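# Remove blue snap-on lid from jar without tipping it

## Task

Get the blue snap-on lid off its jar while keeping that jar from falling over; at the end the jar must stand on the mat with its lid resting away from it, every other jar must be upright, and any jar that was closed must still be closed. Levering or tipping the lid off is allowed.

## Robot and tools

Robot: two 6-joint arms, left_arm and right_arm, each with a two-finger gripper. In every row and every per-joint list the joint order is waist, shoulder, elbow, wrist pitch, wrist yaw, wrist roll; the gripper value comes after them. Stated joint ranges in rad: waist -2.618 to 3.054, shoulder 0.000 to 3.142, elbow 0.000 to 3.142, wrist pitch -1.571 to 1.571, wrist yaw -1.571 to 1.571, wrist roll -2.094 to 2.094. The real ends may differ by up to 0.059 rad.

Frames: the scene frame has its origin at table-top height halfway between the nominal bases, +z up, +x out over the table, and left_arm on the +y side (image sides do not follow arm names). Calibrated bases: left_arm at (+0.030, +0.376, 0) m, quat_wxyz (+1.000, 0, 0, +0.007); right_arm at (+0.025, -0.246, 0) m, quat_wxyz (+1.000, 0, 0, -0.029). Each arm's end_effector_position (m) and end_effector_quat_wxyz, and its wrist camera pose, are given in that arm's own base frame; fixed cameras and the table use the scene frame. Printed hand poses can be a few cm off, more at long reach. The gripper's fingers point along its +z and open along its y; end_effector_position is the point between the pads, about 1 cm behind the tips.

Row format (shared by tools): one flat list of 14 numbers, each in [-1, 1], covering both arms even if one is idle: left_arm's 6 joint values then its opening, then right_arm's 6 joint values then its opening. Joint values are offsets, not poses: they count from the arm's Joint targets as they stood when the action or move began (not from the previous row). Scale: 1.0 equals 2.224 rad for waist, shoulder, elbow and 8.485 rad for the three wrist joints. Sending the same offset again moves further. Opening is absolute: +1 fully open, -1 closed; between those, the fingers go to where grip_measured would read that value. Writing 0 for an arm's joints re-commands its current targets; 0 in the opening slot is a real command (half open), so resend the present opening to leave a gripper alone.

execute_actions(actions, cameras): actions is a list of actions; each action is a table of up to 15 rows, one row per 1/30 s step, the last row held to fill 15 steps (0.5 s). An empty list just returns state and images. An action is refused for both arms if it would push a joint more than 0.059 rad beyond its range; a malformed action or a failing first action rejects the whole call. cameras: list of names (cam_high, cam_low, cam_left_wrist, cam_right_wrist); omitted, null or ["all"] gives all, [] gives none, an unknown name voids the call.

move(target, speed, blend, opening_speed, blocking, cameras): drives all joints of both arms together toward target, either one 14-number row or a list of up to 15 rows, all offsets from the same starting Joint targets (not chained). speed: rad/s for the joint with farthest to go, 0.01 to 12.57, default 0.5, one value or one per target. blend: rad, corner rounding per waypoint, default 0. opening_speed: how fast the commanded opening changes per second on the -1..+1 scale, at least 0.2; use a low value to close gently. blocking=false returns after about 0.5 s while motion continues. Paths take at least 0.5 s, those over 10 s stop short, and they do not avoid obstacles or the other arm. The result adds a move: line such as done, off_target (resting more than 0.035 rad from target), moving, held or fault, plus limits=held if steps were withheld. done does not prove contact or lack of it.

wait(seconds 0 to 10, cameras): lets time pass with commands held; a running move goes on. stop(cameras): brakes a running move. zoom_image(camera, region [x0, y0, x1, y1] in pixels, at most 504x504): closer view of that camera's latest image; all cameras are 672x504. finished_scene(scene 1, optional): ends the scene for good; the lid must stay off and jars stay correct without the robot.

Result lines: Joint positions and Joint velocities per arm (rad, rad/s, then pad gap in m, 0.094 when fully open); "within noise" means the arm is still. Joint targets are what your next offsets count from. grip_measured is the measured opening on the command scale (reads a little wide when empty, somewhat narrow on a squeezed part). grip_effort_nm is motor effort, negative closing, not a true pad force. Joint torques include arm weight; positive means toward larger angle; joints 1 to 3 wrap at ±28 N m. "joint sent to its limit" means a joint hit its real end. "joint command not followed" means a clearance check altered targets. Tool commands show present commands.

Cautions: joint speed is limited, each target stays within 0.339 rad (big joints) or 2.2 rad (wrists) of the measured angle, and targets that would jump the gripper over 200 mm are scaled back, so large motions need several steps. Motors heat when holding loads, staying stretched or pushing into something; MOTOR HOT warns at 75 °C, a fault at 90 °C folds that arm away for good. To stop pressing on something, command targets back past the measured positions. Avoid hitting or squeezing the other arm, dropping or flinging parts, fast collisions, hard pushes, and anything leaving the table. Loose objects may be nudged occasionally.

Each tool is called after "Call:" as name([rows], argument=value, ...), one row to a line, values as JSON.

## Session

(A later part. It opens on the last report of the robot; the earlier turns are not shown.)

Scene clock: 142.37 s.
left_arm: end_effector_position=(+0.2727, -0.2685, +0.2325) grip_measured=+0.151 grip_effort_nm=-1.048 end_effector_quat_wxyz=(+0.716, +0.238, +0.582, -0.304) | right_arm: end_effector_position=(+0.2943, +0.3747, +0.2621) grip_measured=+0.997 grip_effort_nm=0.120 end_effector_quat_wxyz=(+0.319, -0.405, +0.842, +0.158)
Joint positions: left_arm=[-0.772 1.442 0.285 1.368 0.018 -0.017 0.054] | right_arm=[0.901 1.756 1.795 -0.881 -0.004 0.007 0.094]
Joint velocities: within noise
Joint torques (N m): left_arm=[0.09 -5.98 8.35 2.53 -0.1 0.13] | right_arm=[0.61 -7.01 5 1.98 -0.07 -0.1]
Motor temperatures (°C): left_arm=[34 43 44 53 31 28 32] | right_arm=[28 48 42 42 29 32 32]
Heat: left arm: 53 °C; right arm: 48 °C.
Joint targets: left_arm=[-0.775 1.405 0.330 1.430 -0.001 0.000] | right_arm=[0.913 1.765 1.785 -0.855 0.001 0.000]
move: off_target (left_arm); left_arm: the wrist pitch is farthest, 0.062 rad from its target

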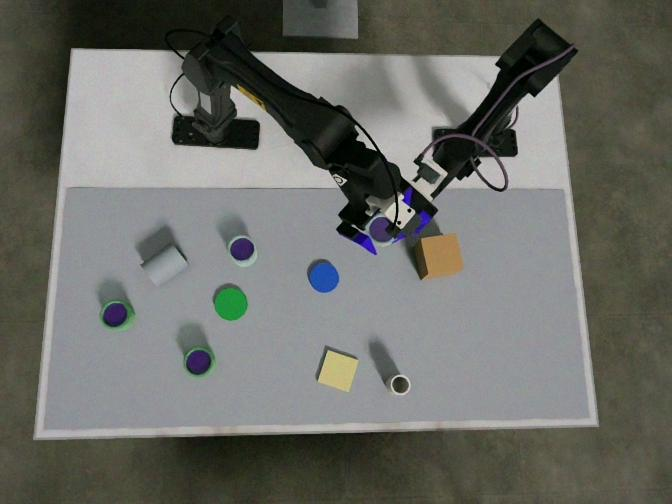

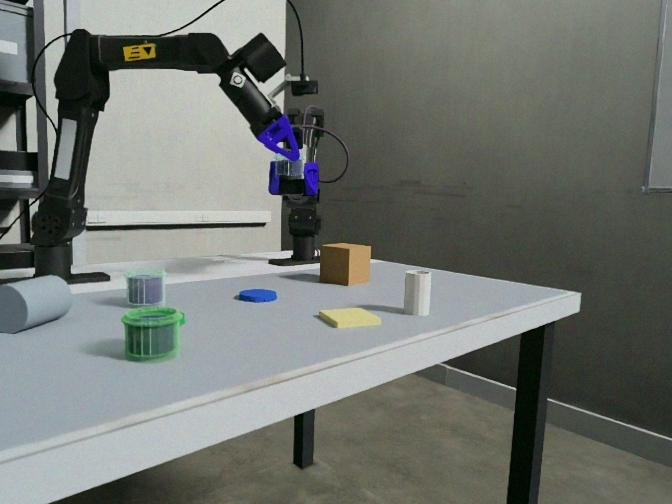

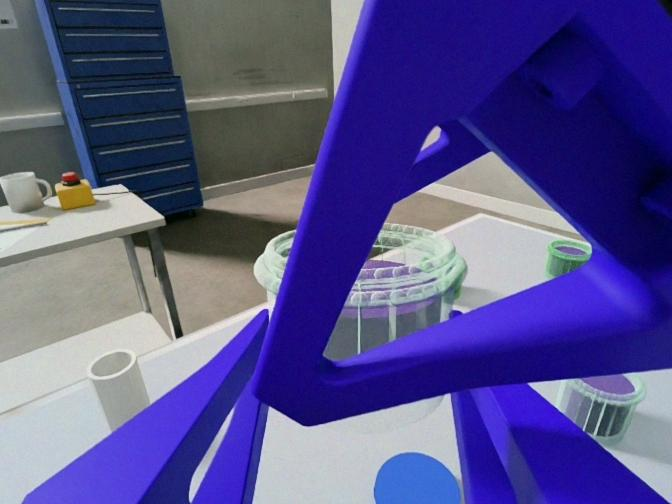

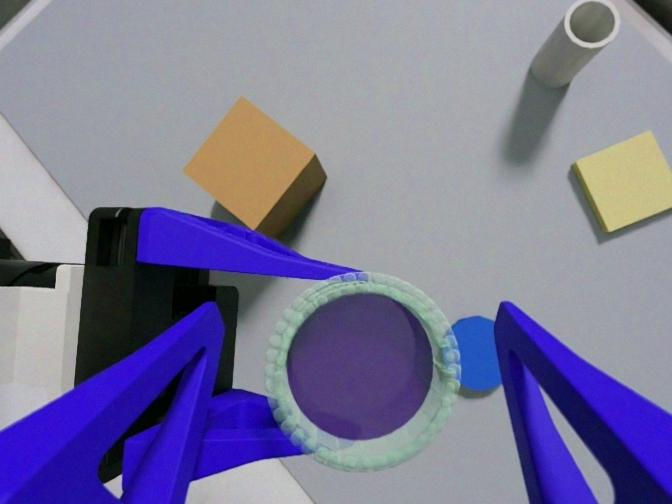

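Call:
move(target=[0,0,0,0,0,0,-0.2,-0.001,0.003,0,-0.005,0,0,1], speed=0.2)

Call:
zoom_image(camera="cam_low", region=[240, 120, 340, 200])

Scene clock: 143.57 s.
left_arm: end_effector_position=(+0.2727, -0.2685, +0.2325) grip_measured=+0.151 grip_effort_nm=-1.043 end_effector_quat_wxyz=(+0.716, +0.238, +0.582, -0.304) | right_arm: end_effector_position=(+0.2949, +0.3755, +0.2586) grip_measured=+0.997 grip_effort_nm=0.120 end_effector_quat_wxyz=(+0.316, -0.405, +0.843, +0.156)
Joint positions: left_arm=[-0.772 1.442 0.285 1.368 0.018 -0.017 0.054] | right_arm=[0.901 1.764 1.795 -0.881 -0.004 0.007 0.094]
Joint velocities: within noise
Joint torques (N m): left_arm=[0.27 -5.91 8.27 2.55 -0.11 0.14] | right_arm=[0.49 -6.95 5.03 1.48 -0.05 -0.11]
Motor temperatures (°C): left_arm=[34 43 44 53 31 28 32] | right_arm=[28 48 42 42 29 32 32]
Heat: left arm: 53 °C; right arm: 48 °C.
Joint targets: left_arm=[-0.775 1.405 0.330 1.430 -0.001 0.000] | right_arm=[0.911 1.772 1.785 -0.898 0.001 0.000]
move: off_target (left_arm); left_arm: the wrist pitch is farthest, 0.062 rad from its target

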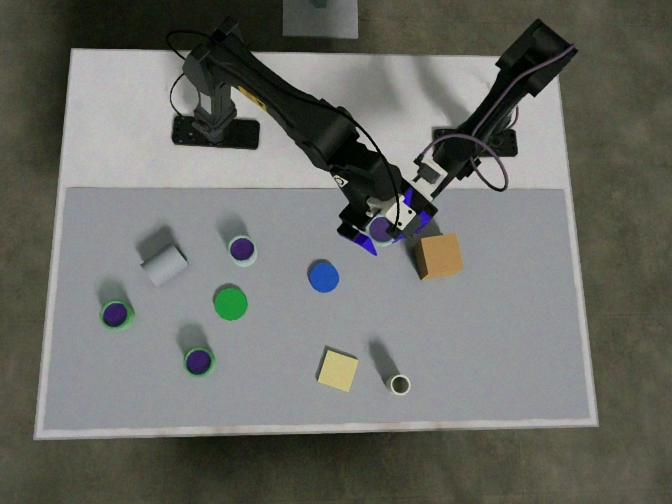

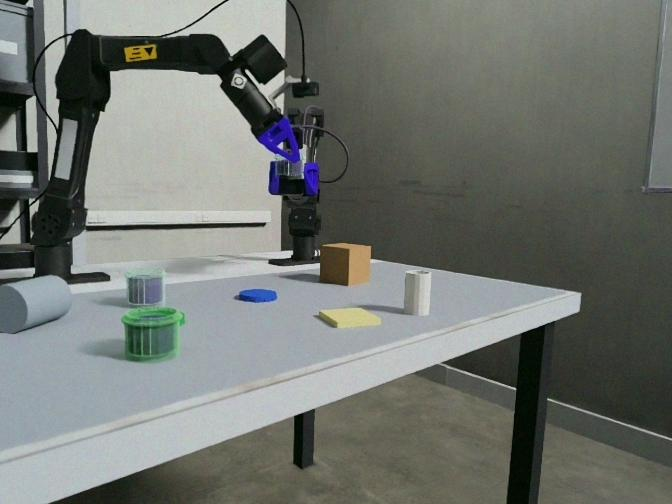

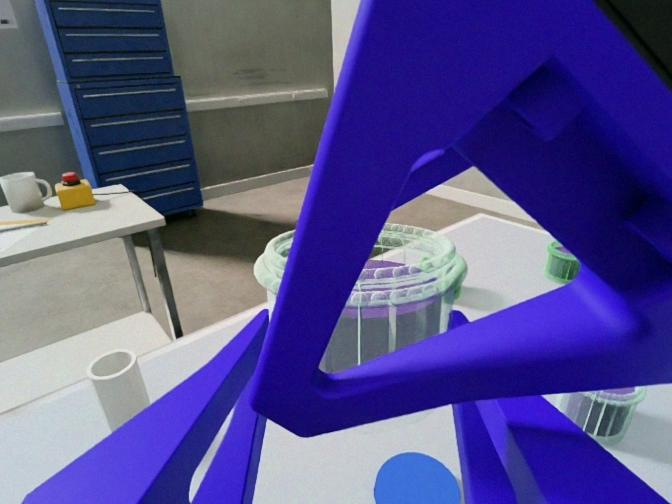

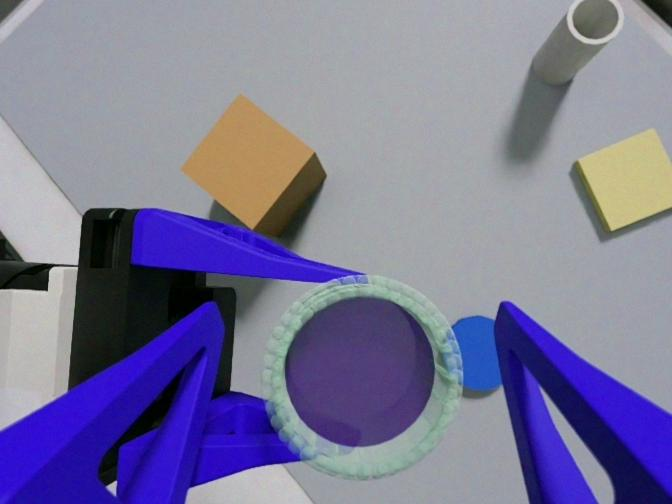

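Scaled by 5.040 from the camera's 672x504 image, which has a finer 960x720 frame.

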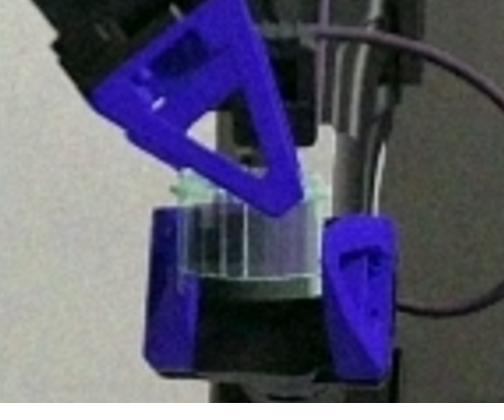

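Call:
move(target=[0,0,0,0,0,0,-0.2,-0.001,-0.002,-0.003,-0.006,0,0,1], speed=0.3, cameras=["cam_right_wrist","cam_low"])

Call:
zoom_image(camera="cam_low", region=[240, 120, 340, 200])

Scene clock: 144.77 s.
left_arm: end_effector_position=(+0.2727, -0.2685, +0.2325) grip_measured=+0.151 grip_effort_nm=-1.048 end_effector_quat_wxyz=(+0.716, +0.238, +0.582, -0.304) | right_arm: end_effector_position=(+0.2909, +0.3703, +0.2512) grip_measured=+0.997 grip_effort_nm=0.125 end_effector_quat_wxyz=(+0.300, -0.408, +0.849, +0.149)
Joint positions: left_arm=[-0.772 1.442 0.285 1.368 0.018 -0.017 0.054] | right_arm=[0.901 1.764 1.788 -0.912 -0.004 0.007 0.094]
Joint velocities: within noise
Joint torques (N m): left_arm=[0.18 -5.94 8.36 2.53 -0.09 0.13] | right_arm=[-0.03 -7.87 4.89 1.19 -0.01 -0.08]
Motor temperatures (°C): left_arm=[34 43 44 53 31 28 32] | right_arm=[28 48 42 42 29 32 32]
Heat: left arm: 53 °C; right arm: 48 °C.
Joint targets: left_arm=[-0.775 1.405 0.330 1.430 -0.001 0.000] | right_arm=[0.908 1.767 1.779 -0.948 0.001 0.000]
move: off_target (left_arm, right_arm); left_arm: the wrist pitch is farthest, 0.062 rad from its target; right_arm: the wrist pitch is farthest, 0.037 rad from its target
Images, in order (width x height): cam_low 672x504, cam_right_wrist 672x504.

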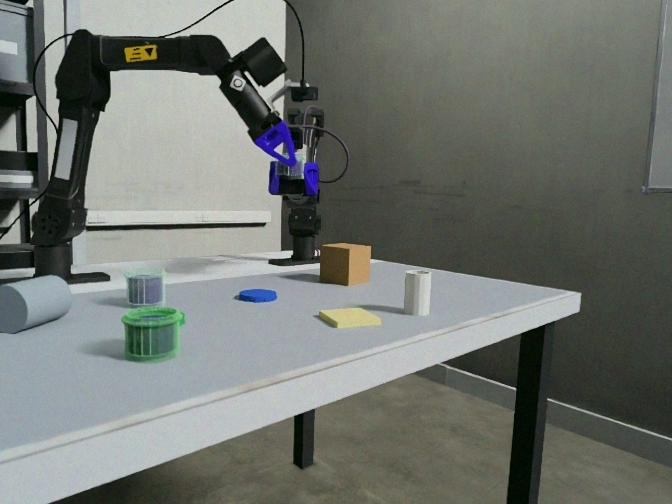

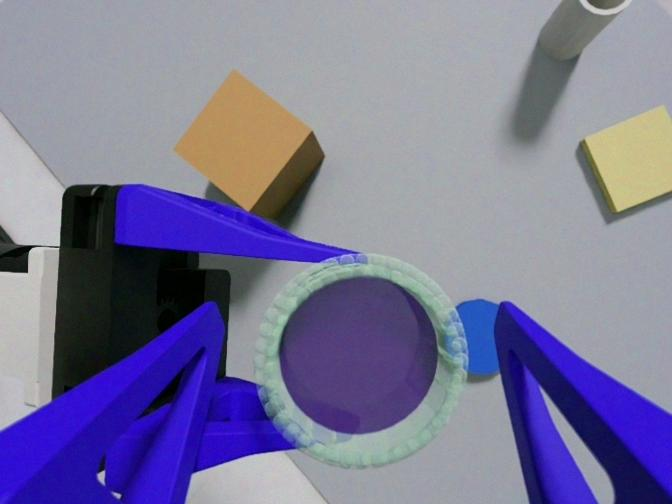

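Scaled by 5.040 from the camera's 672x504 image, which has a finer 960x720 frame.

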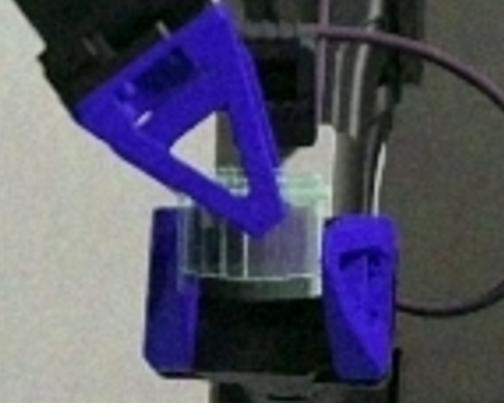

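Call:
move(target=[0,0,0,0,0,0,-0.2,0,0,0,0,0,0,0.0], opening_speed=0.5)

Call:
zoom_image(camera="cam_low", region=[240, 120, 340, 200])

Scene clock: 147.20 s.
left_arm: end_effector_position=(+0.2727, -0.2685, +0.2325) grip_measured=+0.151 grip_effort_nm=-1.043 end_effector_quat_wxyz=(+0.716, +0.238, +0.582, -0.304) | right_arm: end_effector_position=(+0.2930, +0.3682, +0.2509) grip_measured=+0.294 grip_effort_nm=-1.048 end_effector_quat_wxyz=(+0.303, -0.406, +0.851, +0.141)
Joint positions: left_arm=[-0.772 1.442 0.285 1.368 0.018 -0.017 0.054] | right_arm=[0.901 1.764 1.788 -0.913 0.013 0.007 0.061]
Joint velocities: within noise
Joint torques (N m): left_arm=[0.18 -5.89 8.35 2.55 -0.1 0.13] | right_arm=[0.17 -7.64 5.15 1.22 0.01 -0.05]
Motor temperatures (°C): left_arm=[34 43 44 53 31 28 32] | right_arm=[28 48 42 42 29 32 32]
Heat: left arm: 53 °C; right arm: 48 °C.
Joint targets: left_arm=[-0.775 1.405 0.330 1.430 -0.001 0.000] | right_arm=[0.908 1.767 1.779 -0.948 0.001 0.000]
move: off_target (left_arm); left_arm: the wrist pitch is farthest, 0.062 rad from its target

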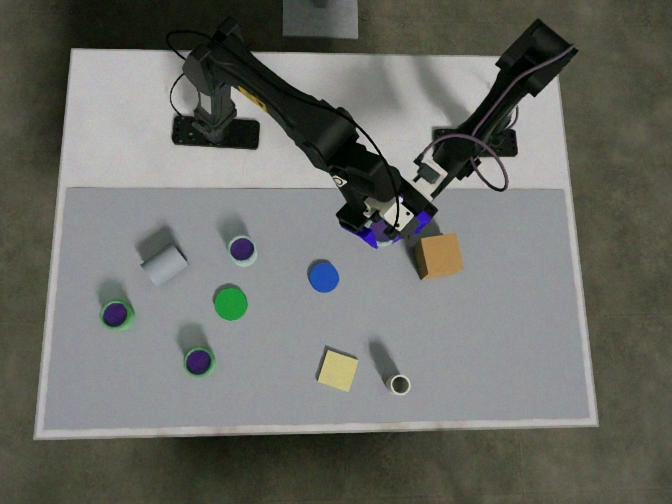

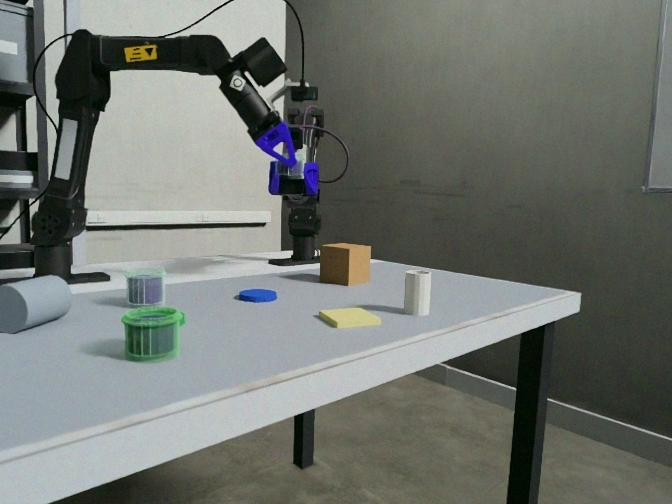

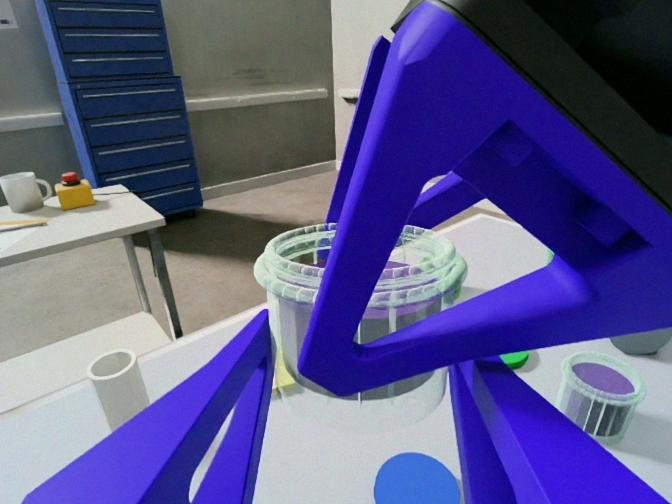

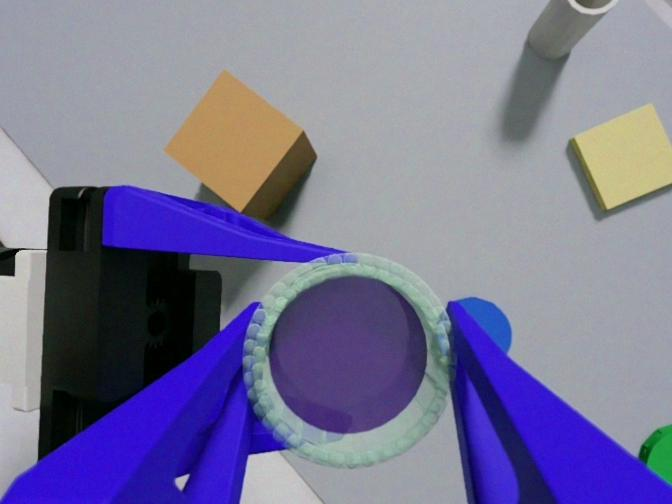

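Scaled by 5.040 from the camera's 672x504 image, which has a finer 960x720 frame.

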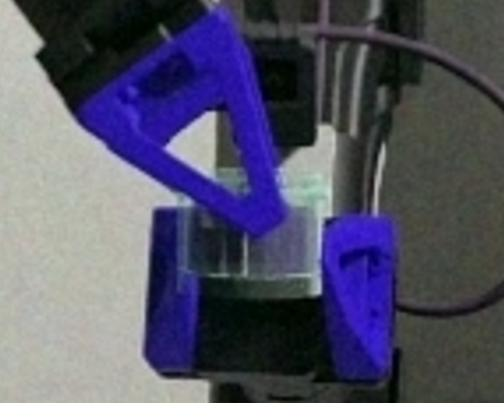

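Call:
move([
  [0,0,0,0,0,0,0.95,0,0,0,0,0,0,0.0],
  [0,-0.1371,-0.0719,-0.0212,0,0,0.95,0,0,0,0,0,0,0.0],
  [0,-0.362,-0.1079,-0.0742,0,0,0.95,0,0,0,0,0,0,0.0],
  [0.2136,-0.362,-0.1079,-0.0742,0,0,0.95,0.0,0,0,0,0,0,0.0],
], speed=[0.3,0.3,0.5,0.5], opening_speed=0.8)

Call:
zoom_image(camera="cam_low", region=[240, 120, 340, 200])

Scene clock: 153.50 s.
left_arm: end_effector_position=(+0.2689, -0.0841, +0.2795) grip_measured=+0.948 grip_effort_nm=0.071 end_effector_quat_wxyz=(+0.802, +0.094, +0.578, -0.122) | right_arm: end_effector_position=(+0.2881, +0.3668, +0.2462) grip_measured=+0.294 grip_effort_nm=-1.048 end_effector_quat_wxyz=(+0.290, -0.407, +0.854, +0.145)
Joint positions: left_arm=[-0.299 0.603 0.094 0.83 0.012 0.006 0.092] | right_arm=[0.901 1.764 1.784 -0.932 -0.004 0.013 0.061]
Joint velocities: within noise
Joint torques (N m): left_arm=[0.27 0.25 6.13 1.35 -0.06 -0.03] | right_arm=[0.12 -7.68 5.37 1.37 0.06 -0.05]
Motor temperatures (°C): left_arm=[34 43 43 52 31 28 31] | right_arm=[27 48 41 41 29 32 32]
Heat: left arm: 52 °C; right arm: 48 °C.
Joint targets: left_arm=[-0.300 0.600 0.090 0.800 -0.001 0.000] | right_arm=[0.908 1.767 1.779 -0.948 0.001 0.000]
move: done

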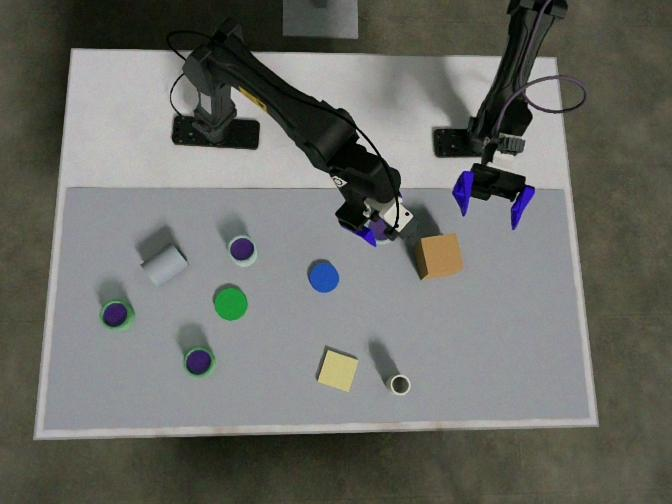

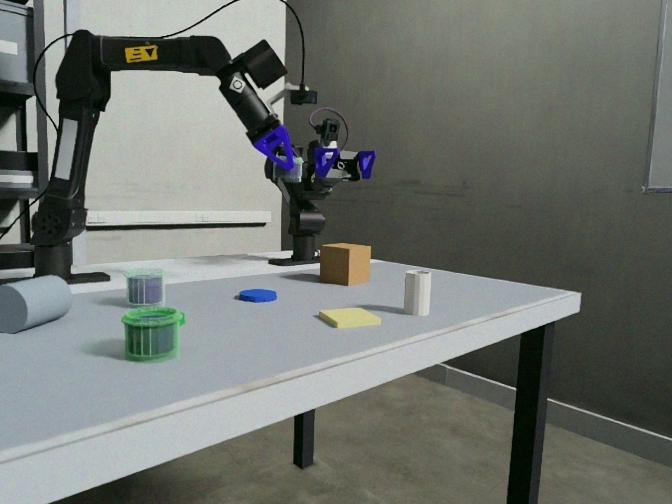

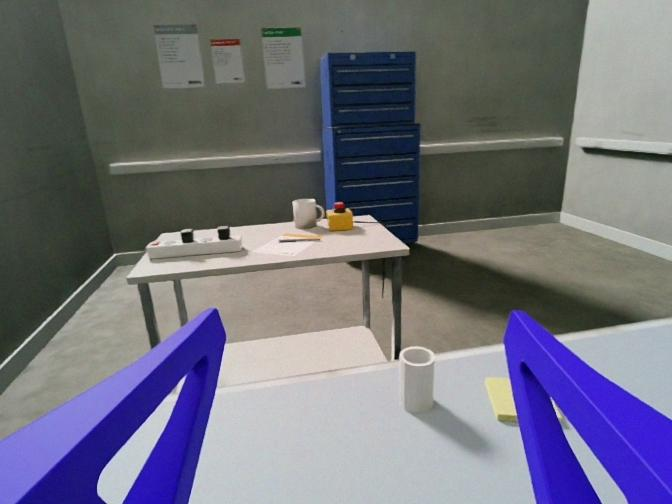

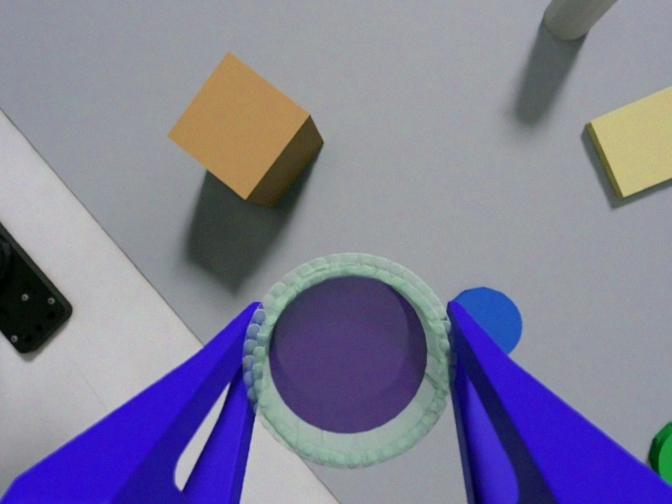

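Scaled by 5.040 from the camera's 672x504 image, which has a finer 960x720 frame.

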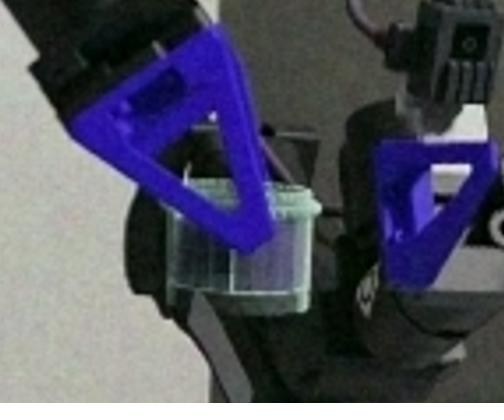

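Call:
move([
  [0,0,0,0,0,0,0.95,0.0562,0,0,0,0,0,0.0],
  [0,0,0,0,0,0,0.95,0.0562,0.0247,-0.3705,0.1247,0,0,0.0],
], speed=[0.3,0.5], blend=0.03)

Call:
zoom_image(camera="cam_low", region=[240, 200, 340, 300])

Scene clock: 157.67 s.
left_arm: end_effector_position=(+0.2689, -0.0841, +0.2795) grip_measured=+0.948 grip_effort_nm=0.071 end_effector_quat_wxyz=(+0.802, +0.094, +0.578, -0.122) | right_arm: end_effector_position=(+0.2287, +0.3944, +0.0423) grip_measured=+0.294 grip_effort_nm=-1.048 end_effector_quat_wxyz=(+0.308, -0.463, +0.811, +0.181)
Joint positions: left_arm=[-0.299 0.603 0.094 0.83 0.012 0.006 0.092] | right_arm=[1.041 1.82 0.957 0.024 -0.006 0.006 0.061]
Joint velocities: within noise
Joint torques (N m): left_arm=[0.38 0.21 6.05 1.37 -0.04 0] | right_arm=[-0.24 -7.69 5 2.59 -0.03 -0.1]
Motor temperatures (°C): left_arm=[34 43 43 51 31 28 31] | right_arm=[27 47 41 41 29 32 32]
Heat: left arm: 51 °C; right arm: 47 °C.
Joint targets: left_arm=[-0.300 0.600 0.090 0.800 -0.001 0.000] | right_arm=[1.033 1.822 0.955 0.110 0.001 0.000]
move: off_target (right_arm); right_arm: the wrist pitch is farthest, 0.086 rad from its target

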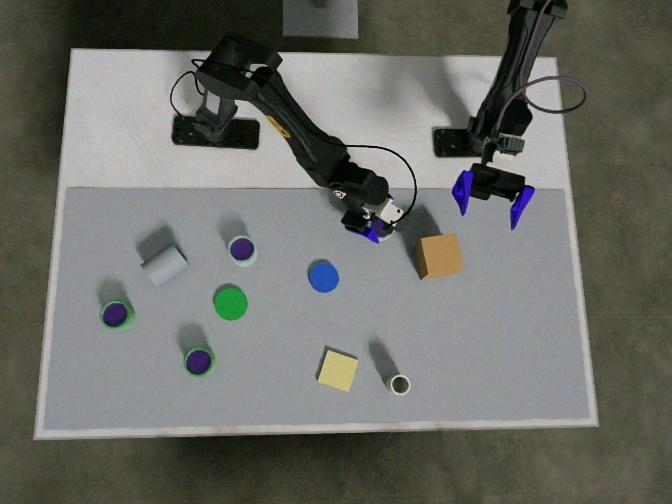

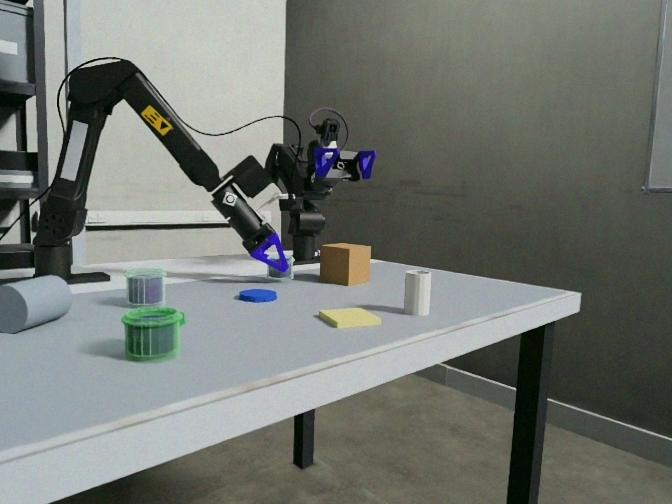

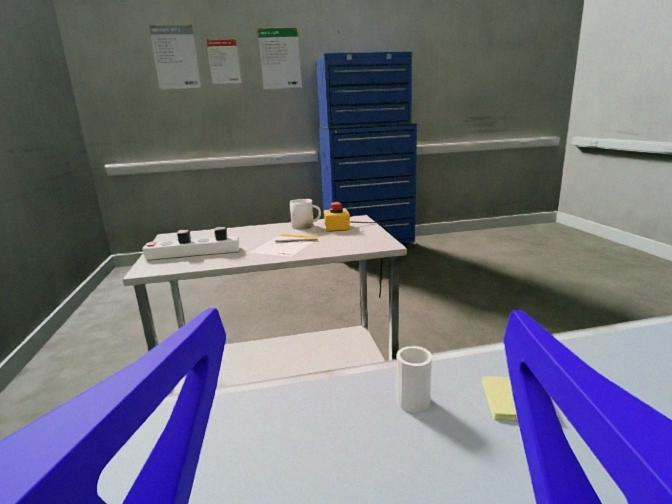

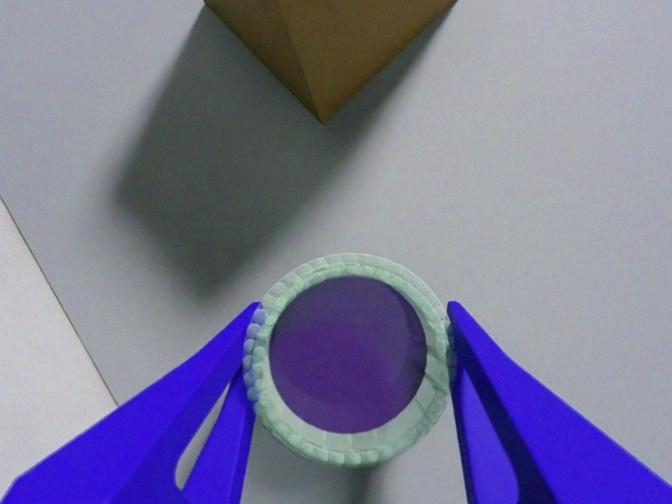

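Scaled by 5.040 from the camera's 672x504 image, which has a finer 960x720 frame.

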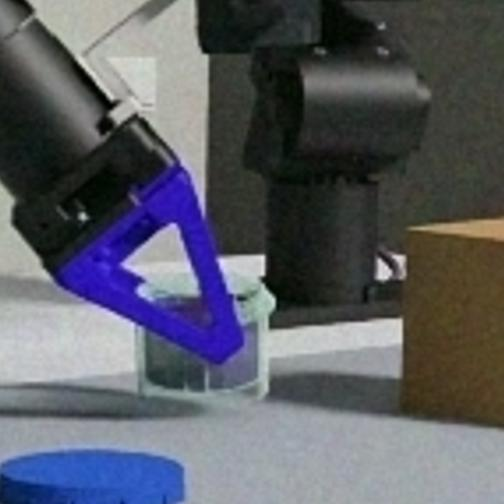

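Call:
move(target=[0,0,0,0,0,0,0.95,0,0.0085,0,0,0,0,0.0], speed=0.1, cameras=["cam_low","cam_right_wrist"])

Call:
zoom_image(camera="cam_low", region=[240, 220, 340, 300])

Scene clock: 158.70 s.
left_arm: end_effector_position=(+0.2689, -0.0841, +0.2795) grip_measured=+0.948 grip_effort_nm=0.071 end_effector_quat_wxyz=(+0.802, +0.094, +0.578, -0.122) | right_arm: end_effector_position=(+0.2286, +0.3942, +0.0370) grip_measured=+0.294 grip_effort_nm=-1.053 end_effector_quat_wxyz=(+0.305, -0.464, +0.812, +0.179)
Joint positions: left_arm=[-0.299 0.603 0.094 0.83 0.012 0.006 0.092] | right_arm=[1.041 1.834 0.957 0.028 -0.006 0.006 0.061]
Joint velocities: within noise
Joint torques (N m): left_arm=[0.34 0.2 6.22 1.37 -0.04 -0.02] | right_arm=[-0.2 -7.06 4.92 2.52 0.03 -0.08]
Motor temperatures (°C): left_arm=[34 43 43 51 31 28 31] | right_arm=[27 47 41 42 29 32 32]
Heat: left arm: 51 °C; right arm: 47 °C.
Joint targets: left_arm=[-0.300 0.600 0.090 0.800 -0.001 0.000] | right_arm=[1.033 1.841 0.955 0.110 0.001 0.000]
move: off_target (right_arm); right_arm: the wrist pitch is farthest, 0.082 rad from its target
Images, in order (width x height): cam_low 672x504, cam_right_wrist 672x504.

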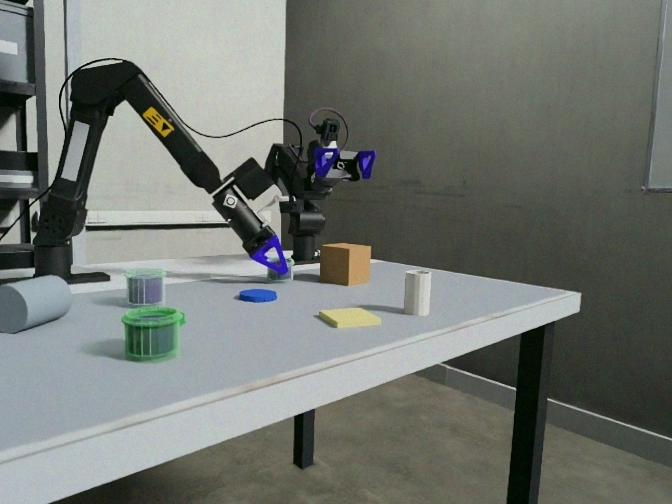

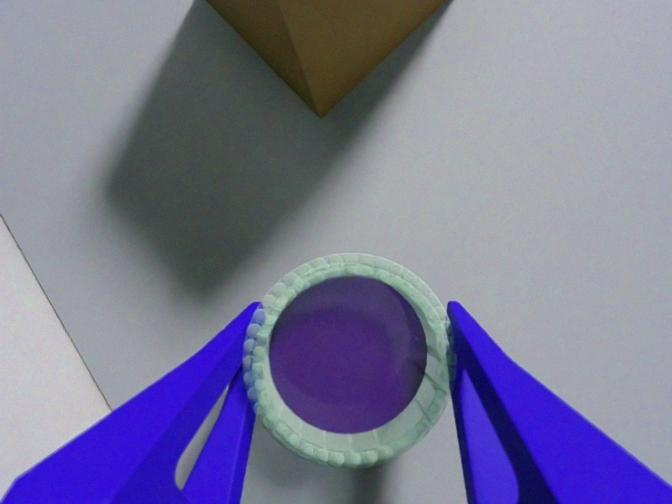

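Scaled by 5.040 from the camera's 672x504 image, which has a finer 960x720 frame.

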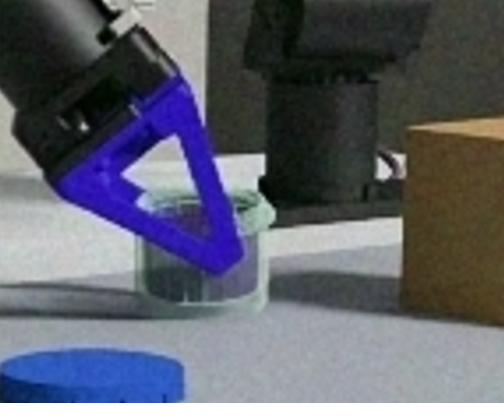

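Call:
move([
  [0,0,0,0,0,0,0.95,0,0.0055,0,0,0,0,0.0],
  [0,0,0,0,0,0,0.95,0,0.0055,0,0,0,0,0.42],
], speed=0.1, opening_speed=0.3)

Call:
zoom_image(camera="cam_low", region=[240, 220, 340, 300])

Scene clock: 161.80 s.
left_arm: end_effector_position=(+0.2689, -0.0841, +0.2795) grip_measured=+0.948 grip_effort_nm=0.071 end_effector_quat_wxyz=(+0.802, +0.094, +0.578, -0.122) | right_arm: end_effector_position=(+0.2297, +0.3967, +0.0360) grip_measured=+0.418 grip_effort_nm=0.120 end_effector_quat_wxyz=(+0.308, -0.463, +0.811, +0.182)
Joint positions: left_arm=[-0.299 0.603 0.094 0.83 0.012 0.006 0.092] | right_arm=[1.041 1.843 0.957 0.047 -0.007 0.006 0.067]
Joint velocities: within noise
Joint torques (N m): left_arm=[0.32 0.28 6.15 1.35 -0.05 -0.04] | right_arm=[-0.29 -7.12 4.89 2.36 0.01 -0.11]
Motor temperatures (°C): left_arm=[34 43 43 50 31 28 31] | right_arm=[27 47 41 42 29 32 32]
Heat: left arm: 50 °C; right arm: 47 °C.
Joint targets: left_arm=[-0.300 0.600 0.090 0.800 -0.001 0.000] | right_arm=[1.033 1.853 0.955 0.110 0.001 0.000]
move: off_target (right_arm); target 2's new numbers were sent with right_arm's wrist pitch 0.078 rad from that target; right_arm: the wrist pitch is farthest, 0.063 rad from its target

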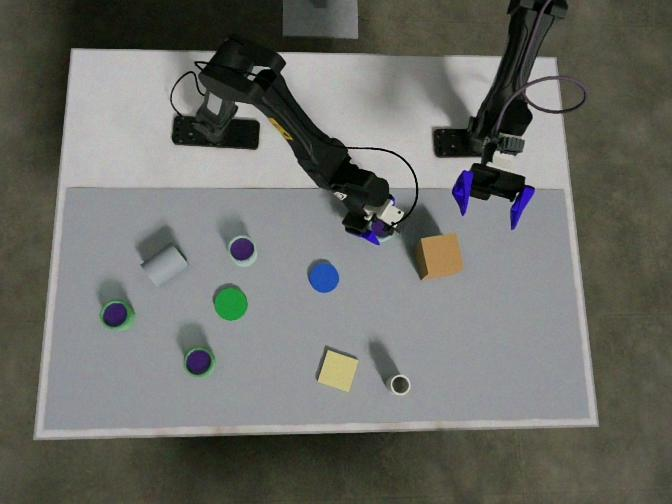

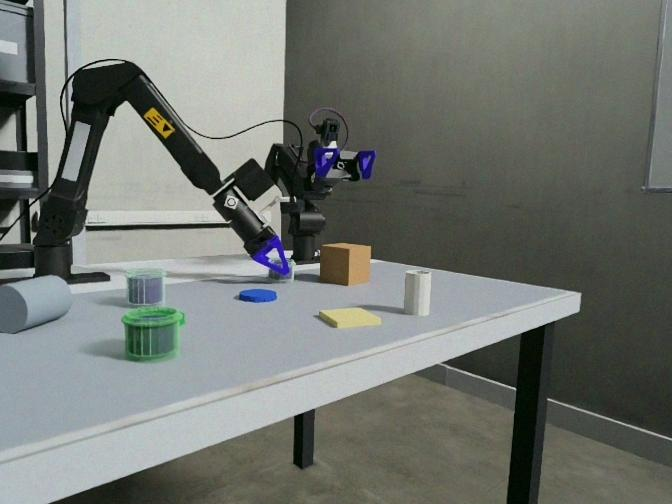

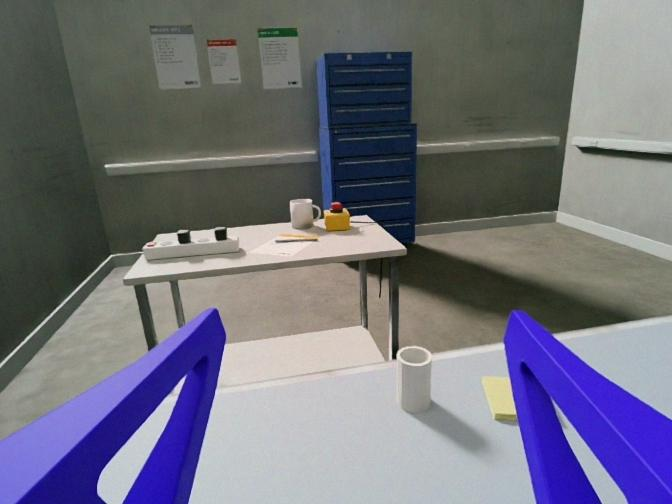

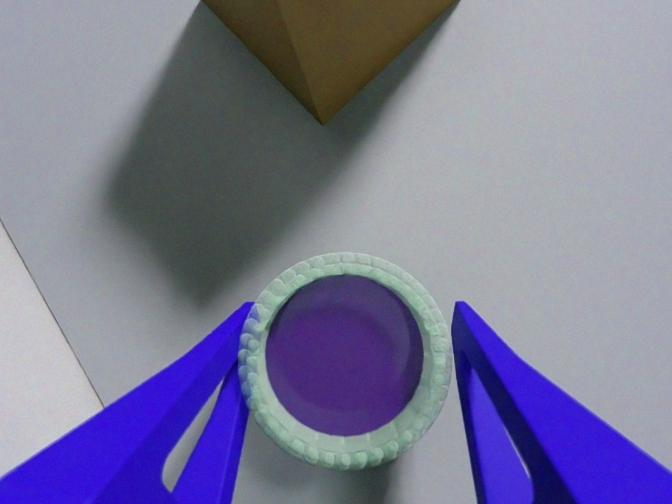

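Scaled by 5.040 from the camera's 672x504 image, which has a finer 960x720 frame.

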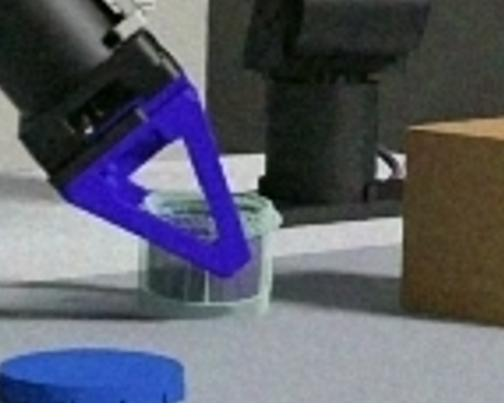

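Call:
move([
  [0,0,0,0,0,0,0.95,0,0,0,0,0,0,1],
  [0,0,0,0,0,0,0.95,0,-0.054,0.0472,-0.0271,0,0,1],
  [0,0,0,0,0,0,0.95,0,-0.2936,-0.1776,0.0094,0,0,1],
], speed=[0.3,0.3,0.7], opening_speed=0.5)

Call:
zoom_image(camera="cam_low", region=[220, 220, 340, 310])

Scene clock: 165.87 s.
left_arm: end_effector_position=(+0.2689, -0.0841, +0.2795) grip_measured=+0.948 grip_effort_nm=0.066 end_effector_quat_wxyz=(+0.802, +0.094, +0.578, -0.122) | right_arm: end_effector_position=(+0.1882, +0.3258, +0.1405) grip_measured=+0.997 grip_effort_nm=0.125 end_effector_quat_wxyz=(+0.429, -0.428, +0.754, +0.254)
Joint positions: left_arm=[-0.299 0.603 0.094 0.83 0.012 0.006 0.092] | right_arm=[1.041 1.225 0.57 0.128 -0.007 0.013 0.094]
Joint velocities: within noise
Joint torques (N m): left_arm=[0.5 0.25 6.2 1.4 -0.05 -0.03] | right_arm=[-0.28 -5.2 5.31 2.65 0.03 -0.05]
Motor temperatures (°C): left_arm=[34 43 43 50 31 28 31] | right_arm=[27 47 41 43 29 32 32]
Heat: left arm: 50 °C; right arm: 47 °C.
Joint targets: left_arm=[-0.300 0.600 0.090 0.800 -0.001 0.000] | right_arm=[1.033 1.200 0.560 0.189 0.001 0.000]
move: off_target (right_arm); right_arm: the wrist pitch is farthest, 0.062 rad from its target

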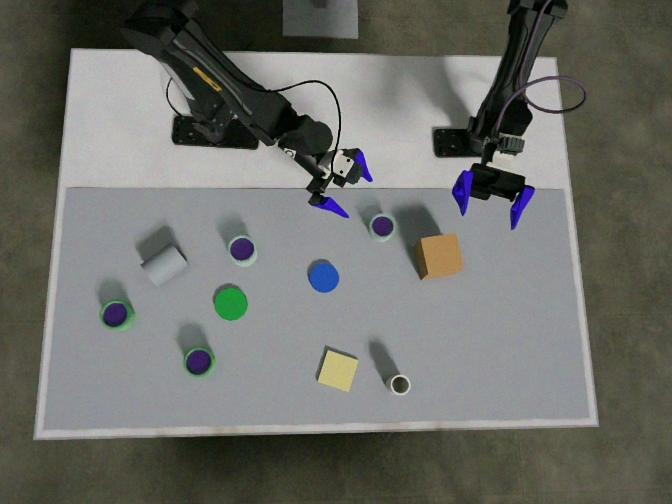

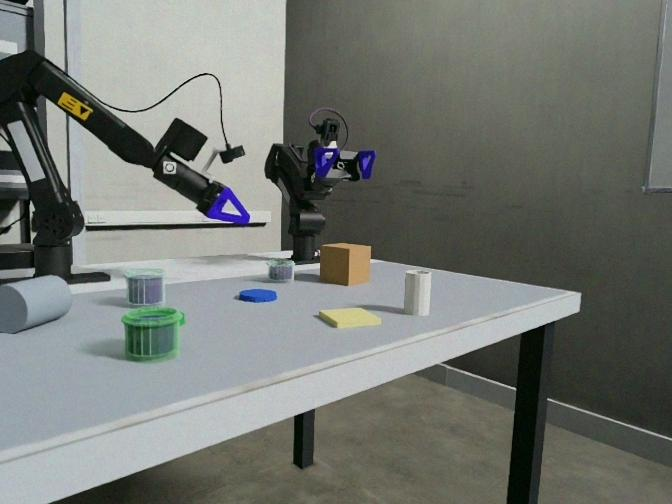

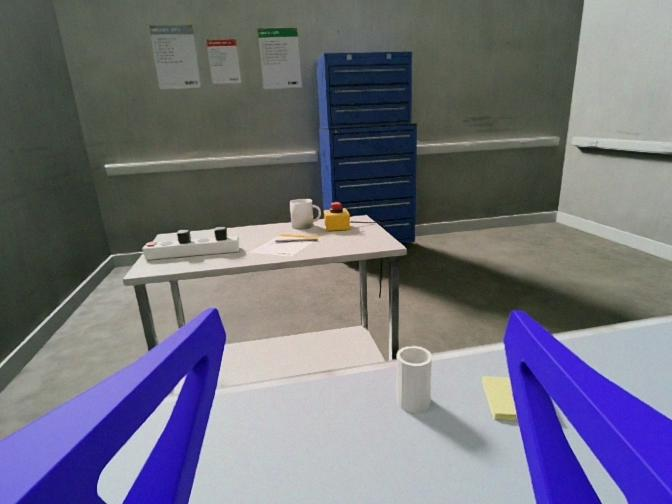

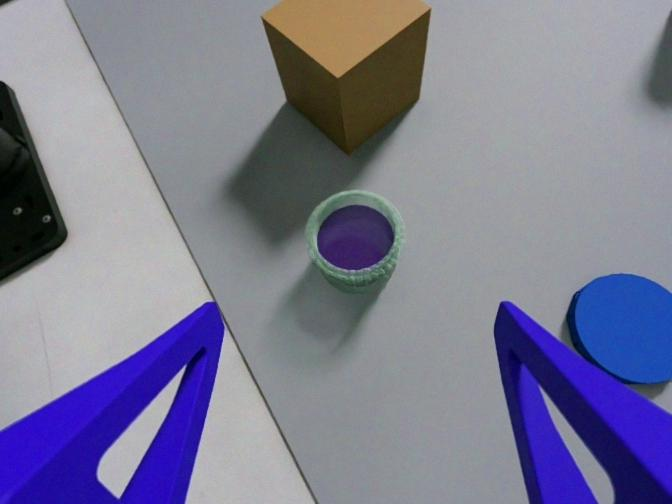

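Scaled by 4.200 from the camera's 672x504 image, which has a finer 960x720 frame.

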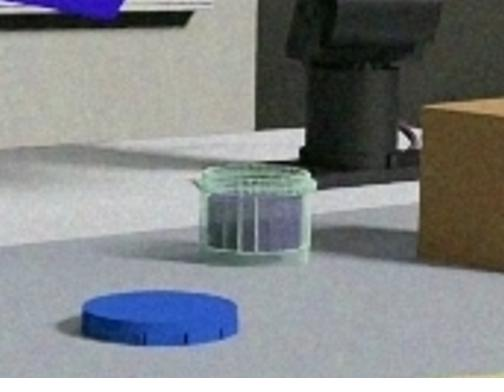

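Call:
finished_scene()

The scene is finished: the task was done.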